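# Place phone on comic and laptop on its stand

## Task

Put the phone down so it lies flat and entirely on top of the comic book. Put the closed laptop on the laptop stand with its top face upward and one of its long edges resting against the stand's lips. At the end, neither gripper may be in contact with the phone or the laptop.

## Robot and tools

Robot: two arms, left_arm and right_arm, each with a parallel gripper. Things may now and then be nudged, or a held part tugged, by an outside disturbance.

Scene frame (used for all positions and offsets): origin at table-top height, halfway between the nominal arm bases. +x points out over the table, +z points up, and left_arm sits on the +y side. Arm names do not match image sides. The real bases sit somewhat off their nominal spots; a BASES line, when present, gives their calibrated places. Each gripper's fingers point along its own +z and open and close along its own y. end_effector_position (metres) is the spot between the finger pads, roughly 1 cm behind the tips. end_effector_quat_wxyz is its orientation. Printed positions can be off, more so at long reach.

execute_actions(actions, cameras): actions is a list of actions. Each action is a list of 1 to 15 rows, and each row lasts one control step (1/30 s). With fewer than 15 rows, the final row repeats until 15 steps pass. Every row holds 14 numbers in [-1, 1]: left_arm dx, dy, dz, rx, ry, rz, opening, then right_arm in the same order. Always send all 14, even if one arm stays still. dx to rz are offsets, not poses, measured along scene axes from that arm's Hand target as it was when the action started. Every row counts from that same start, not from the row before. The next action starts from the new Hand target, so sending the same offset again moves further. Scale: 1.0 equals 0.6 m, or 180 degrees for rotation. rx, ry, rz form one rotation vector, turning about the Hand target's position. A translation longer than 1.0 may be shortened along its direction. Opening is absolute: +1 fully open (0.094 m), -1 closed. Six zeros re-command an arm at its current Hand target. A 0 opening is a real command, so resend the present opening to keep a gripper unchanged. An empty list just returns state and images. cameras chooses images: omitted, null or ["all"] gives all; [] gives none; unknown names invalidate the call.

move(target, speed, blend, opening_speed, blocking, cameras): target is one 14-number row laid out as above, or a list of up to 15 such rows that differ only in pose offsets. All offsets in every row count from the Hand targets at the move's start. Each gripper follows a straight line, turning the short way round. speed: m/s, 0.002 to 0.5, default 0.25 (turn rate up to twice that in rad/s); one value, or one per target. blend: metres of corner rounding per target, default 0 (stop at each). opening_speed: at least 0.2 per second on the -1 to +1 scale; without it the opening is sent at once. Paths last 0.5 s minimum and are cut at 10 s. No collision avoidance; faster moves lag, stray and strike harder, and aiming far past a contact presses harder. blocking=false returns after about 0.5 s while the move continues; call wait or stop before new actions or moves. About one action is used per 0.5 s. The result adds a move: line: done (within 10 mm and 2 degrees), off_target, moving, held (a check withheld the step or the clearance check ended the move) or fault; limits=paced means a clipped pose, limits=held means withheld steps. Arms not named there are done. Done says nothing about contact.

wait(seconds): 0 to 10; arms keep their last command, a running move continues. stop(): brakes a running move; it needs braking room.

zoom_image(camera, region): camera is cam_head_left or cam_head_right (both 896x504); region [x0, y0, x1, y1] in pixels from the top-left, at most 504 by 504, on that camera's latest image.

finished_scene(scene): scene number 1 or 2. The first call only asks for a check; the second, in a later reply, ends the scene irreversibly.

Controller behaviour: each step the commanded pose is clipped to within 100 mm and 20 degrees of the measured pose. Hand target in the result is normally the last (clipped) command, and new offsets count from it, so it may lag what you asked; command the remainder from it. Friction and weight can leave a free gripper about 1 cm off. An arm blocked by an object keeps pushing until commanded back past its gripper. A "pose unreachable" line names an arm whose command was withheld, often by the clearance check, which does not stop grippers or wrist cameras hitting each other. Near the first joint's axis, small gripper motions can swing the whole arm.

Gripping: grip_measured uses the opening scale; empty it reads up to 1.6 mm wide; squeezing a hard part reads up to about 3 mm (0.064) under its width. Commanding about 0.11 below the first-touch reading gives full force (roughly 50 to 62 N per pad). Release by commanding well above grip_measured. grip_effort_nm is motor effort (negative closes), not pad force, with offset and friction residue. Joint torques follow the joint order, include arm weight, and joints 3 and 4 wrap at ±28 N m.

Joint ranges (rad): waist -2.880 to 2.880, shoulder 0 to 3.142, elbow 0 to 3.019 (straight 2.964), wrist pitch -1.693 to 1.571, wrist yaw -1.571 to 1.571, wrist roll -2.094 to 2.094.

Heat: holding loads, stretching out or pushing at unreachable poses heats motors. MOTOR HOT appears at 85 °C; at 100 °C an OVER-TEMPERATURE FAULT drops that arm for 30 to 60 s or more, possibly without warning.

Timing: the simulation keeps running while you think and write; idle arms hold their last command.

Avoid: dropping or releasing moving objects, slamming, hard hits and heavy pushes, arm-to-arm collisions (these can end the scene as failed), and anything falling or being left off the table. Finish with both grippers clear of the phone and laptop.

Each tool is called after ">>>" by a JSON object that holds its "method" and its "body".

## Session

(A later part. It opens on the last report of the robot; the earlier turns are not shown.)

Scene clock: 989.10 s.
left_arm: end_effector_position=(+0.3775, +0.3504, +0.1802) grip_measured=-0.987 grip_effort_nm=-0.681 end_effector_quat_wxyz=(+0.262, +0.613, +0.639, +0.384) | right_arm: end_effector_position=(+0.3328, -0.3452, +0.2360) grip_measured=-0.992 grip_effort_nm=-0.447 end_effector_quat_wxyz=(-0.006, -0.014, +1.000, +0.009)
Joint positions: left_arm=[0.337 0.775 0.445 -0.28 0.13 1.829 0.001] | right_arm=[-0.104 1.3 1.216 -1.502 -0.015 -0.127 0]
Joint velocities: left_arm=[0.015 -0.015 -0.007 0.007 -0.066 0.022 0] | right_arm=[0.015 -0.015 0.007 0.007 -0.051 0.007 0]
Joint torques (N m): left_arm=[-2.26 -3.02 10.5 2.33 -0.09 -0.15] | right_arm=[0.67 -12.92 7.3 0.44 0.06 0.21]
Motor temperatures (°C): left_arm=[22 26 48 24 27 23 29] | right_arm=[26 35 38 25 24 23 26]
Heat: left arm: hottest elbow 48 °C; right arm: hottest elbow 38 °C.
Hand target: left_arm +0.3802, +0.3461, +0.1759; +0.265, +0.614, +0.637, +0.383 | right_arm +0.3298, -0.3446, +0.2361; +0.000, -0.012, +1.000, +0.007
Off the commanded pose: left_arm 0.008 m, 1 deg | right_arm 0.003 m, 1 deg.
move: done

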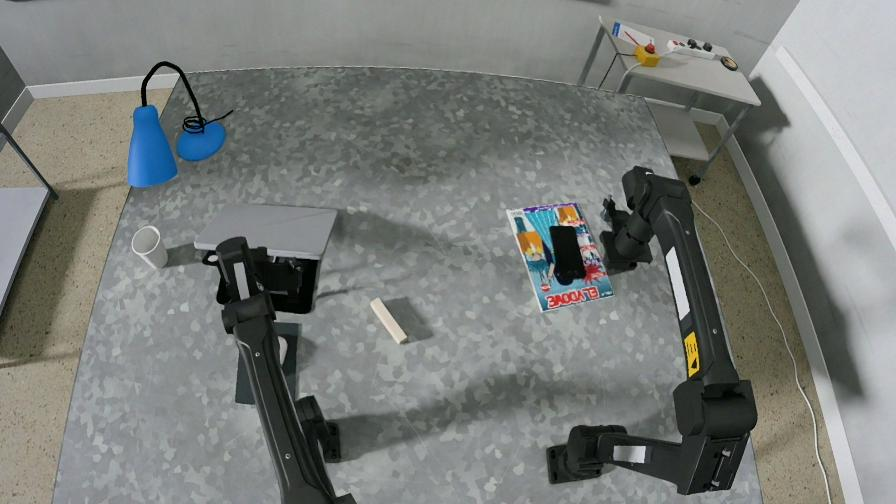

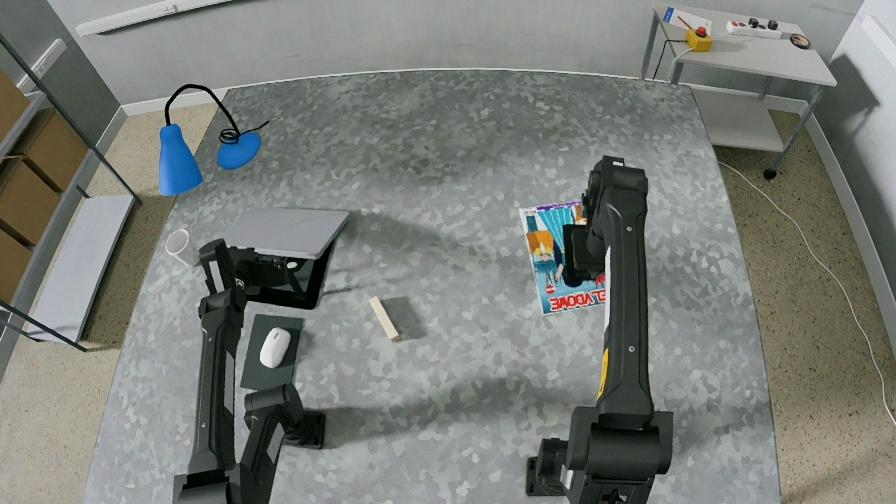

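>>> {"method": "move", "body": {"target": [[0.035,-0.008,-0.02,0,0,0,-1,0,0,0,0,0,0,-1]], "speed": 0.04}}

>>> {"method": "zoom_image", "body": {"camera": "cam_head_right", "region": [200, 190, 360, 310]}}

>>> {"method": "zoom_image", "body": {"camera": "cam_head_left", "region": [190, 190, 350, 310]}}

Scene clock: 993.33 s.
left_arm: end_effector_position=(+0.3972, +0.3451, +0.1655) grip_measured=-0.987 grip_effort_nm=-0.681 end_effector_quat_wxyz=(+0.261, +0.614, +0.639, +0.382) | right_arm: end_effector_position=(+0.3328, -0.3452, +0.2360) grip_measured=-0.992 grip_effort_nm=-0.442 end_effector_quat_wxyz=(-0.006, -0.014, +1.000, +0.009)
Joint positions: left_arm=[0.287 0.87 0.445 -0.186 0.089 1.8 0.001] | right_arm=[-0.104 1.3 1.216 -1.502 -0.015 -0.127 0]
Joint velocities: left_arm=[0.005 -0.005 -0.012 0.022 -0.022 -0.022 0] | right_arm=[-0.005 -0.005 -0.012 -0.012 -0.007 -0.022 0.001]
Joint torques (N m): left_arm=[-2.43 -3.25 10.71 2.44 -0.09 -0.12] | right_arm=[0.67 -12.92 7.28 0.47 0.06 0.21]
Motor temperatures (°C): left_arm=[22 26 46 24 27 23 29] | right_arm=[26 35 38 25 24 23 26]
Heat: left arm: hottest elbow 46 °C; right arm: hottest elbow 38 °C.
Hand target: left_arm +0.4009, +0.3410, +0.1639; +0.265, +0.614, +0.637, +0.383 | right_arm +0.3298, -0.3446, +0.2361; +0.000, -0.012, +1.000, +0.007
Off the commanded pose: left_arm 0.006 m, 1 deg | right_arm 0.003 m, 1 deg.
move: done

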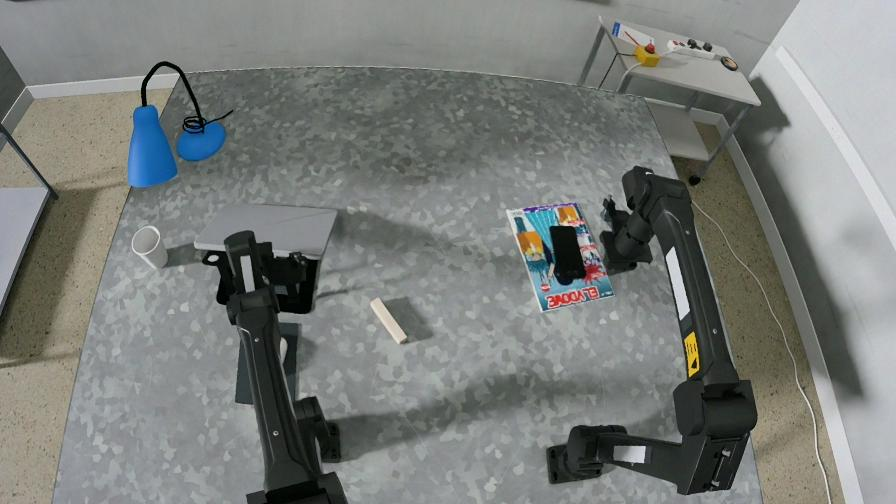

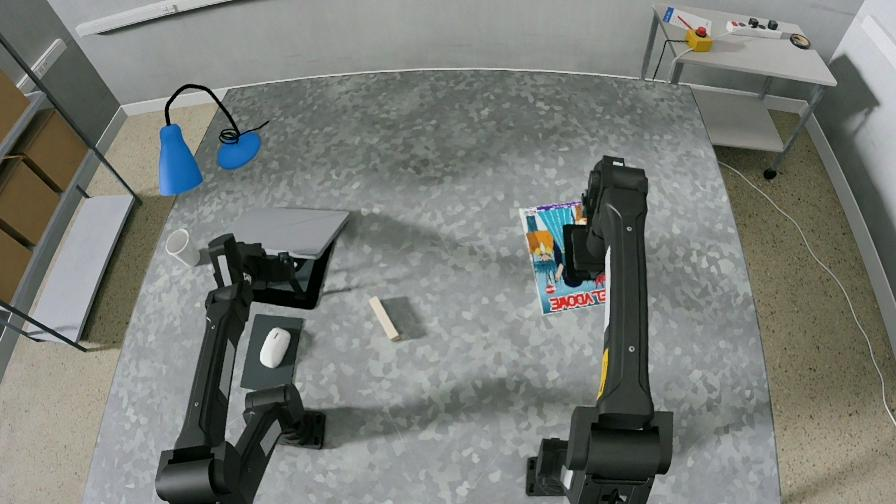

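Scaled by 3.150.

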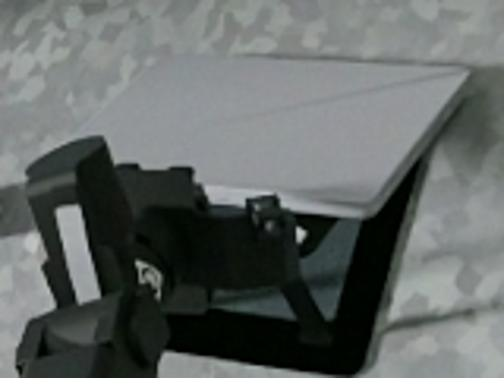

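Scaled by 3.150.

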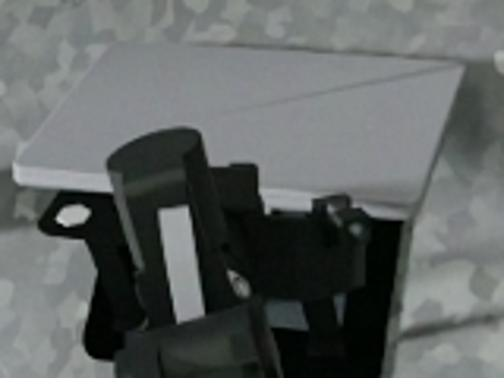

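>>> {"method": "move", "body": {"target": [[0.025,0.003,-0.01,0,0,0,-1,0,0,0,0,0,0,-1]], "speed": 0.03}}

>>> {"method": "zoom_image", "body": {"camera": "cam_head_right", "region": [200, 190, 360, 310]}}

>>> {"method": "zoom_image", "body": {"camera": "cam_head_left", "region": [190, 190, 350, 310]}}

Scene clock: 1003.50 s.
left_arm: end_effector_position=(+0.4072, +0.3454, +0.1512) grip_measured=-0.987 grip_effort_nm=-0.676 end_effector_quat_wxyz=(+0.257, +0.616, +0.642, +0.376) | right_arm: end_effector_position=(+0.3328, -0.3452, +0.2360) grip_measured=-0.992 grip_effort_nm=-0.442 end_effector_quat_wxyz=(-0.006, -0.014, +1.000, +0.009)
Joint positions: left_arm=[0.276 0.939 0.445 -0.132 0.08 1.793 0.001] | right_arm=[-0.104 1.3 1.216 -1.502 -0.015 -0.127 0]
Joint velocities: left_arm=[0.005 -0.005 0.007 0.012 -0.066 -0.066 -0.001] | right_arm=[-0.015 0.015 -0.017 0.007 0.022 -0.007 -0.001]
Joint torques (N m): left_arm=[-3.37 -4.07 11.93 2.43 -0.11 -0.14] | right_arm=[0.67 -12.81 7.27 0.46 0.06 0.21]
Motor temperatures (°C): left_arm=[22 26 44 24 27 23 29] | right_arm=[26 35 38 25 24 23 26]
Heat: left arm: hottest elbow 44 °C; right arm: hottest elbow 38 °C.
Hand target: left_arm +0.4158, +0.3425, +0.1579; +0.265, +0.614, +0.637, +0.383 | right_arm +0.3298, -0.3446, +0.2361; +0.000, -0.012, +1.000, +0.007
Off the commanded pose: left_arm 0.011 m, 1 deg | right_arm 0.003 m, 1 deg.
move: off_target (left_arm)

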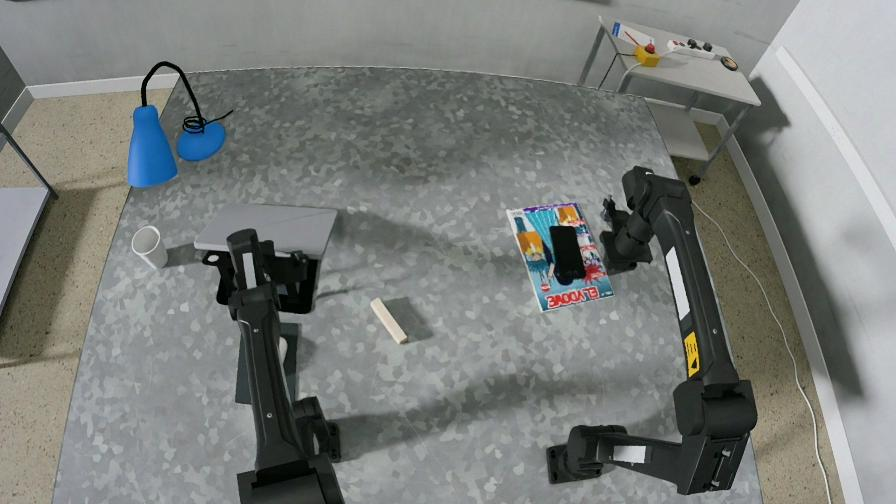

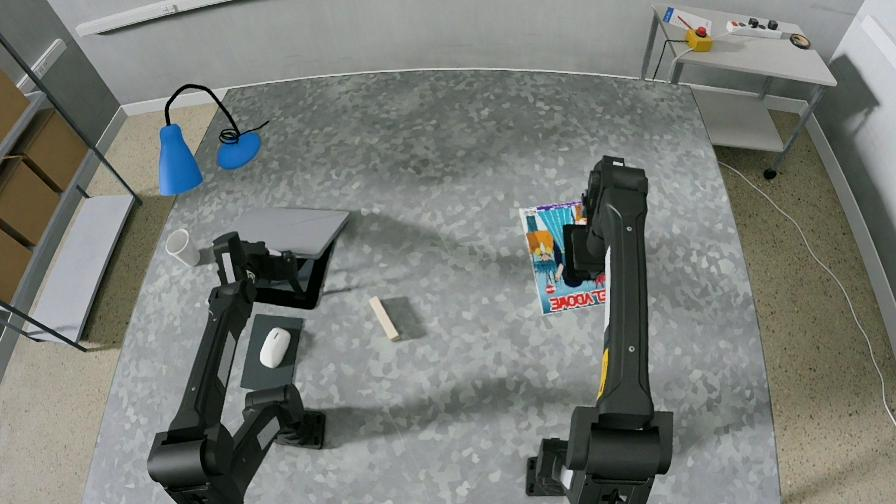

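Scaled by 3.150.

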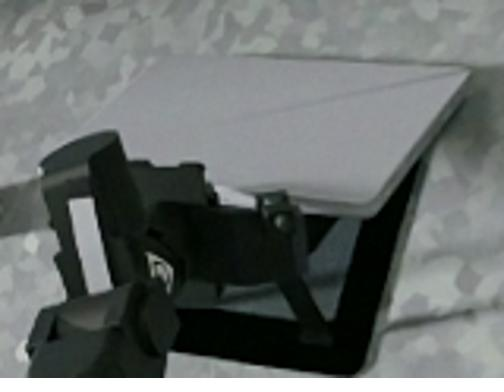

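Scaled by 3.150.

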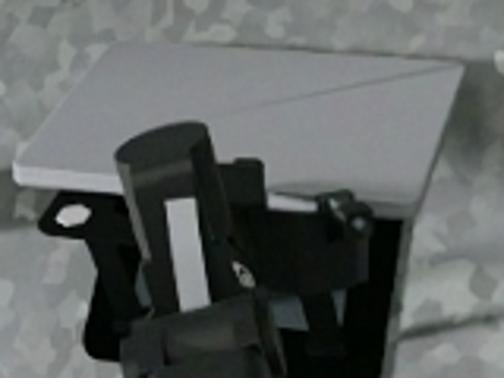

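>>> {"method": "move", "body": {"target": [[0.03,0.003,-0.02,0,0,0,-1,0,0,0,0,0,0,-1]], "speed": 0.03}}

>>> {"method": "zoom_image", "body": {"camera": "cam_head_right", "region": [200, 190, 360, 310]}}

>>> {"method": "zoom_image", "body": {"camera": "cam_head_left", "region": [190, 190, 350, 310]}}

Scene clock: 1006.40 s.
left_arm: end_effector_position=(+0.4196, +0.3358, +0.1425) grip_measured=-0.987 grip_effort_nm=-0.676 end_effector_quat_wxyz=(+0.272, +0.620, +0.637, +0.369) | right_arm: end_effector_position=(+0.3328, -0.3452, +0.2360) grip_measured=-0.992 grip_effort_nm=-0.437 end_effector_quat_wxyz=(-0.006, -0.014, +1.000, +0.009)
Joint positions: left_arm=[0.249 0.996 0.445 -0.071 0.092 1.773 0.001] | right_arm=[-0.104 1.3 1.216 -1.502 -0.015 -0.127 0]
Joint velocities: left_arm=[-0.015 -0.015 -0.002 -0.007 -0.022 -0.007 0] | right_arm=[-0.015 -0.015 0.002 -0.007 -0.066 -0.022 0.001]
Joint torques (N m): left_arm=[-1.49 -2.43 12.72 2.93 -1 -0.01] | right_arm=[0.62 -12.86 7.3 0.46 0.06 0.21]
Motor temperatures (°C): left_arm=[22 26 44 24 27 23 29] | right_arm=[26 35 38 25 24 23 26]
Heat: left arm: hottest elbow 44 °C; right arm: hottest elbow 38 °C.
Hand target: left_arm +0.4336, +0.3442, +0.1460; +0.266, +0.614, +0.637, +0.383 | right_arm +0.3298, -0.3446, +0.2361; +0.000, -0.012, +1.000, +0.007
Off the commanded pose: left_arm 0.017 m, 2 deg | right_arm 0.003 m, 1 deg.
move: off_target (left_arm)

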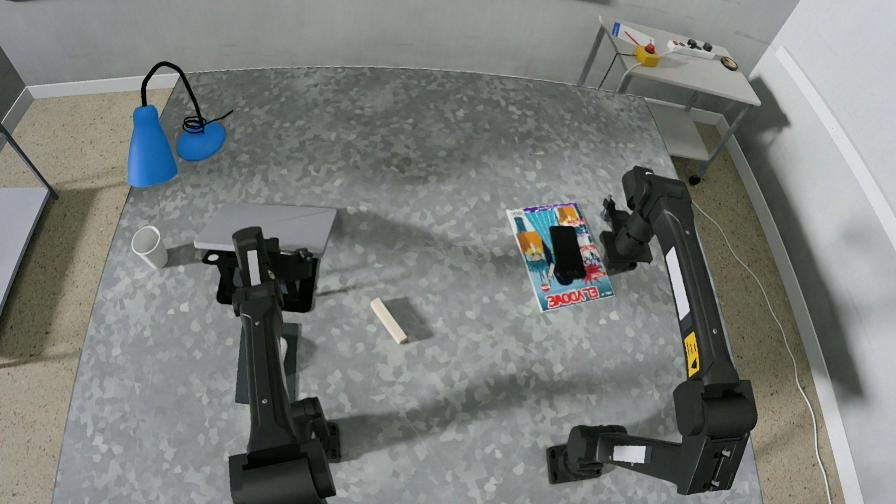

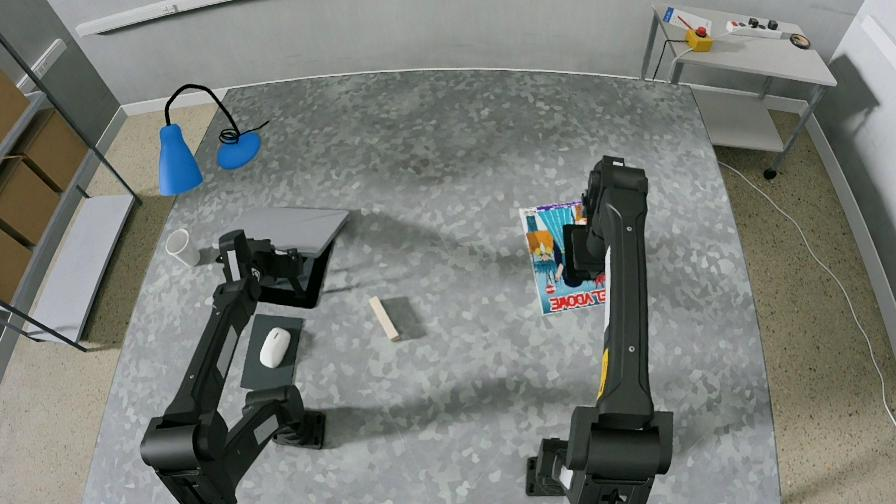

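Scaled by 3.150.

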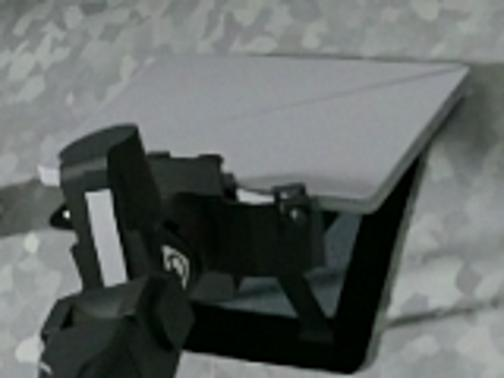

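Scaled by 3.150.

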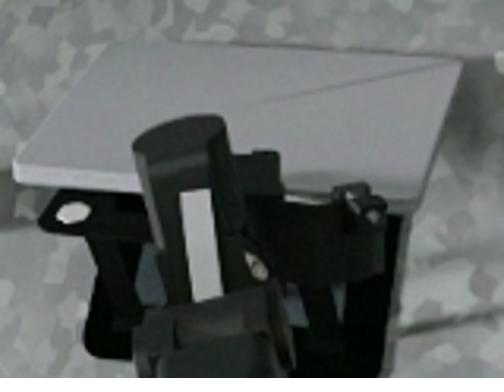

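>>> {"method": "move", "body": {"target": [[0.02,-0.005,-0.012,0,0,0,-1,0,0,0,0,0,0,-1]], "speed": 0.03}}

>>> {"method": "zoom_image", "body": {"camera": "cam_head_right", "region": [200, 190, 360, 310]}}

>>> {"method": "zoom_image", "body": {"camera": "cam_head_left", "region": [190, 190, 350, 310]}}

Scene clock: 1012.50 s.
left_arm: end_effector_position=(+0.4297, +0.3316, +0.1397) grip_measured=-0.987 grip_effort_nm=-0.681 end_effector_quat_wxyz=(+0.280, +0.615, +0.635, +0.374) | right_arm: end_effector_position=(+0.3328, -0.3452, +0.2360) grip_measured=-0.992 grip_effort_nm=-0.442 end_effector_quat_wxyz=(-0.006, -0.014, +1.000, +0.009)
Joint positions: left_arm=[0.227 1.034 0.445 -0.011 0.079 1.753 0.001] | right_arm=[-0.104 1.3 1.216 -1.502 -0.015 -0.127 0]
Joint velocities: left_arm=[0.015 -0.005 0.017 -0.002 0.037 -0.037 0] | right_arm=[-0.024 -0.005 0.017 0.002 0.022 -0.007 0]
Joint torques (N m): left_arm=[-1.96 -1.08 13.2 2.33 -1.21 0.02] | right_arm=[0.62 -12.86 7.3 0.46 0.06 0.22]
Motor temperatures (°C): left_arm=[22 26 43 24 27 23 29] | right_arm=[26 35 38 25 24 23 26]
Heat: left arm: hottest elbow 43 °C; right arm: hottest elbow 38 °C.
Hand target: left_arm +0.4454, +0.3410, +0.1387; +0.266, +0.614, +0.637, +0.383 | right_arm +0.3298, -0.3446, +0.2361; +0.000, -0.012, +1.000, +0.007
Off the commanded pose: left_arm 0.019 m, 2 deg | right_arm 0.003 m, 1 deg.
move: off_target (left_arm)

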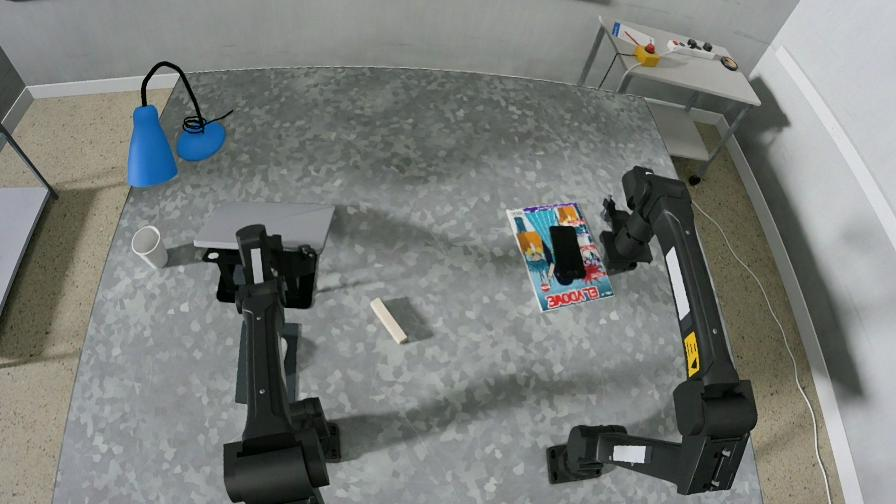

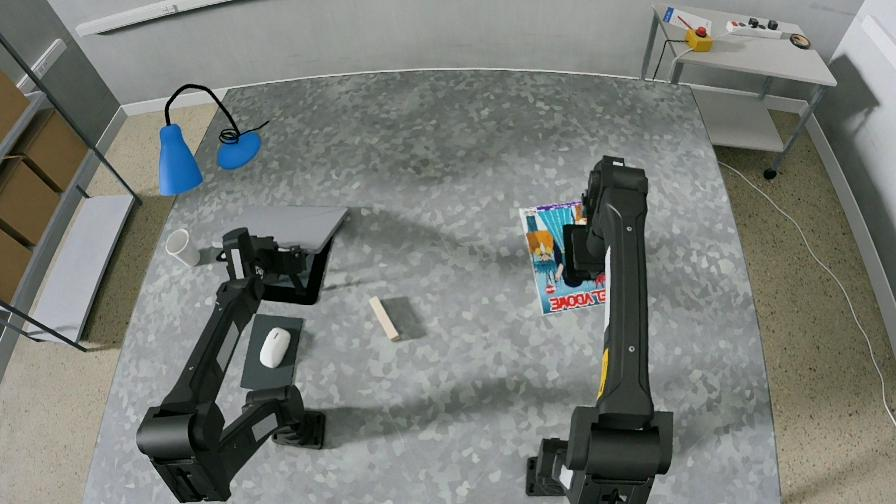

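Scaled by 3.150.

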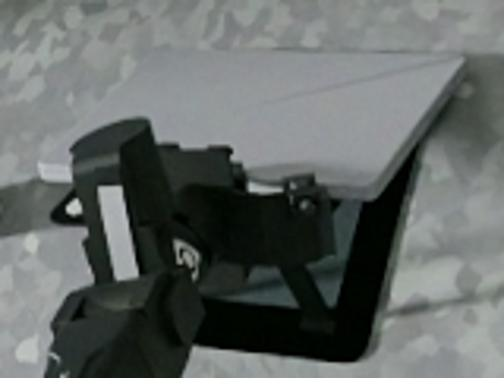

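Scaled by 3.150.

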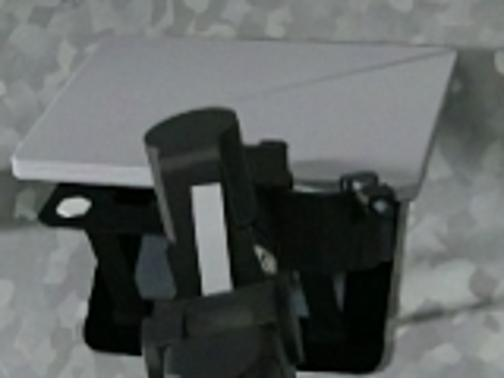

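>>> {"method": "move", "body": {"target": [[-0.158,-0.015,0.1,0,0,0,-1,0,0,0,0,0,0,-1],[-0.25,-0.12,0.22,0,0,0,-1,0,0,0,0,0,0,-1]], "speed": [0.08, 0.15], "blend": 0.02}}

>>> {"method": "zoom_image", "body": {"camera": "cam_head_left", "region": [190, 190, 350, 310]}}

>>> {"method": "zoom_image", "body": {"camera": "cam_head_right", "region": [200, 190, 360, 310]}}

>>> {"method": "zoom_image", "body": {"camera": "cam_head_left", "region": [500, 190, 640, 320]}}

Scene clock: 1021.73 s.
left_arm: end_effector_position=(+0.2919, +0.2744, +0.2260) grip_measured=-0.987 grip_effort_nm=-0.681 end_effector_quat_wxyz=(+0.240, +0.626, +0.648, +0.361) | right_arm: end_effector_position=(+0.3328, -0.3452, +0.2360) grip_measured=-0.992 grip_effort_nm=-0.442 end_effector_quat_wxyz=(-0.006, -0.014, +1.000, +0.009)
Joint positions: left_arm=[-0.001 0.364 0.498 -0.817 -0.146 1.635 0.001] | right_arm=[-0.104 1.3 1.216 -1.502 -0.015 -0.127 0]
Joint velocities: left_arm=[0.005 -0.005 0.007 -0.012 -0.139 -0.007 -0.001] | right_arm=[0.005 -0.005 -0.012 0.002 0.051 0.007 0]
Joint torques (N m): left_arm=[-2.55 -0.26 18.86 1.26 -0.18 -0.14] | right_arm=[0.62 -12.86 7.28 0.47 0.06 0.22]
Motor temperatures (°C): left_arm=[22 26 44 24 28 23 29] | right_arm=[26 35 38 25 24 23 26]
Heat: left arm: hottest elbow 44 °C; right arm: hottest elbow 38 °C.
Hand target: left_arm +0.2973, +0.2708, +0.2711; +0.266, +0.614, +0.637, +0.383 | right_arm +0.3298, -0.3446, +0.2361; +0.000, -0.012, +1.000, +0.007
Off the commanded pose: left_arm 0.045 m, 4 deg | right_arm 0.003 m, 1 deg.
move: off_target (left_arm)

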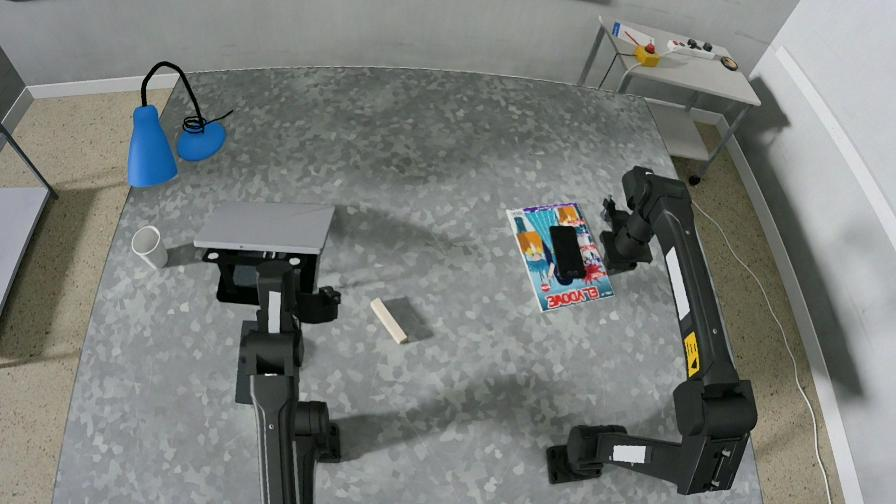

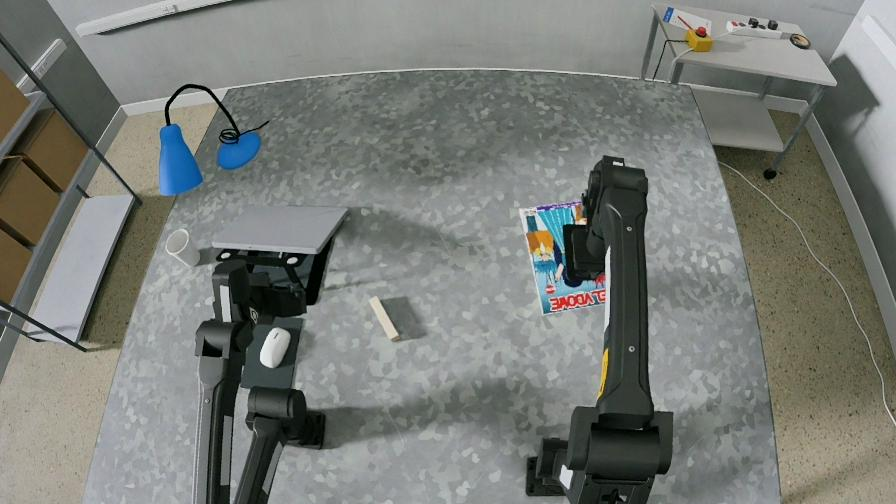

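Scaled by 3.150.

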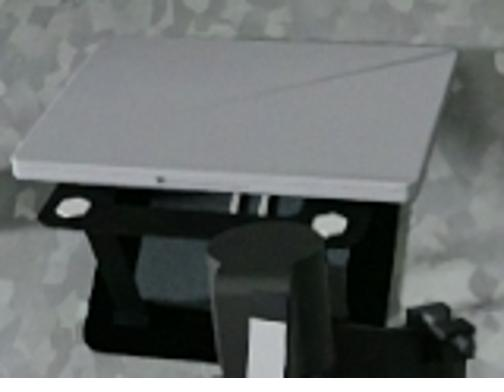

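Scaled by 3.150.

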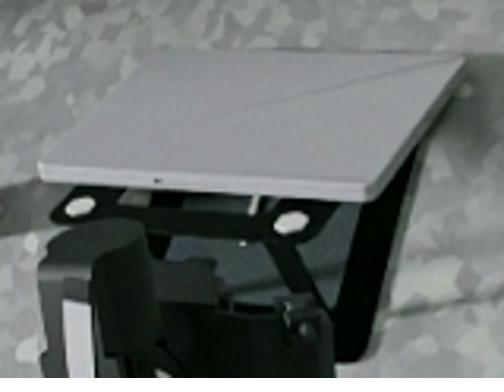

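Scaled by 3.600.

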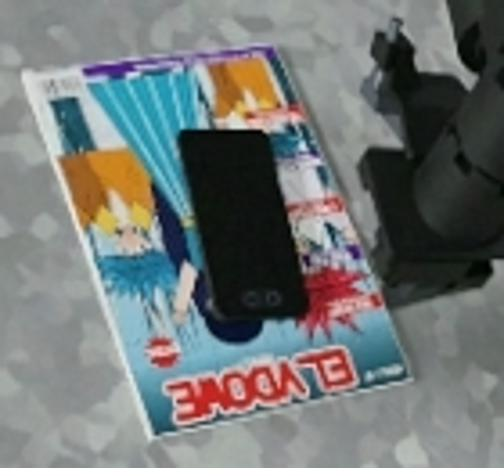

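>>> {"method": "finished_scene", "body": {"scene": 1}}

This call ended nothing. Check each condition of the task against the scene as it is now, look again where you are not sure, and mend what is not met. Then call finished_scene again.

>>> {"method": "zoom_image", "body": {"camera": "cam_head_right", "region": [210, 195, 360, 300]}}

>>> {"method": "zoom_image", "body": {"camera": "cam_head_left", "region": [185, 190, 345, 290]}}

Scaled by 3.360.

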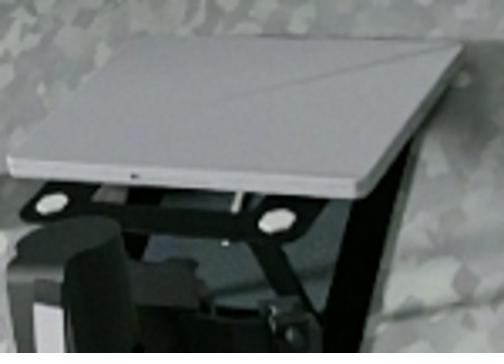

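Scaled by 3.150.

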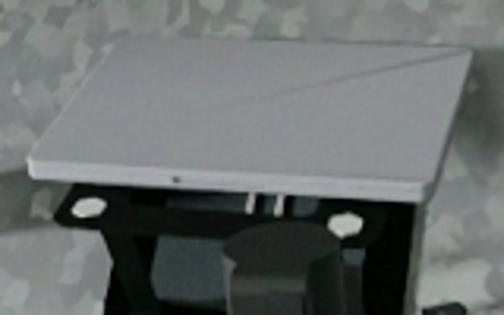

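>>> {"method": "finished_scene", "body": {"scene": 1}}

The scene is finished: the task was done.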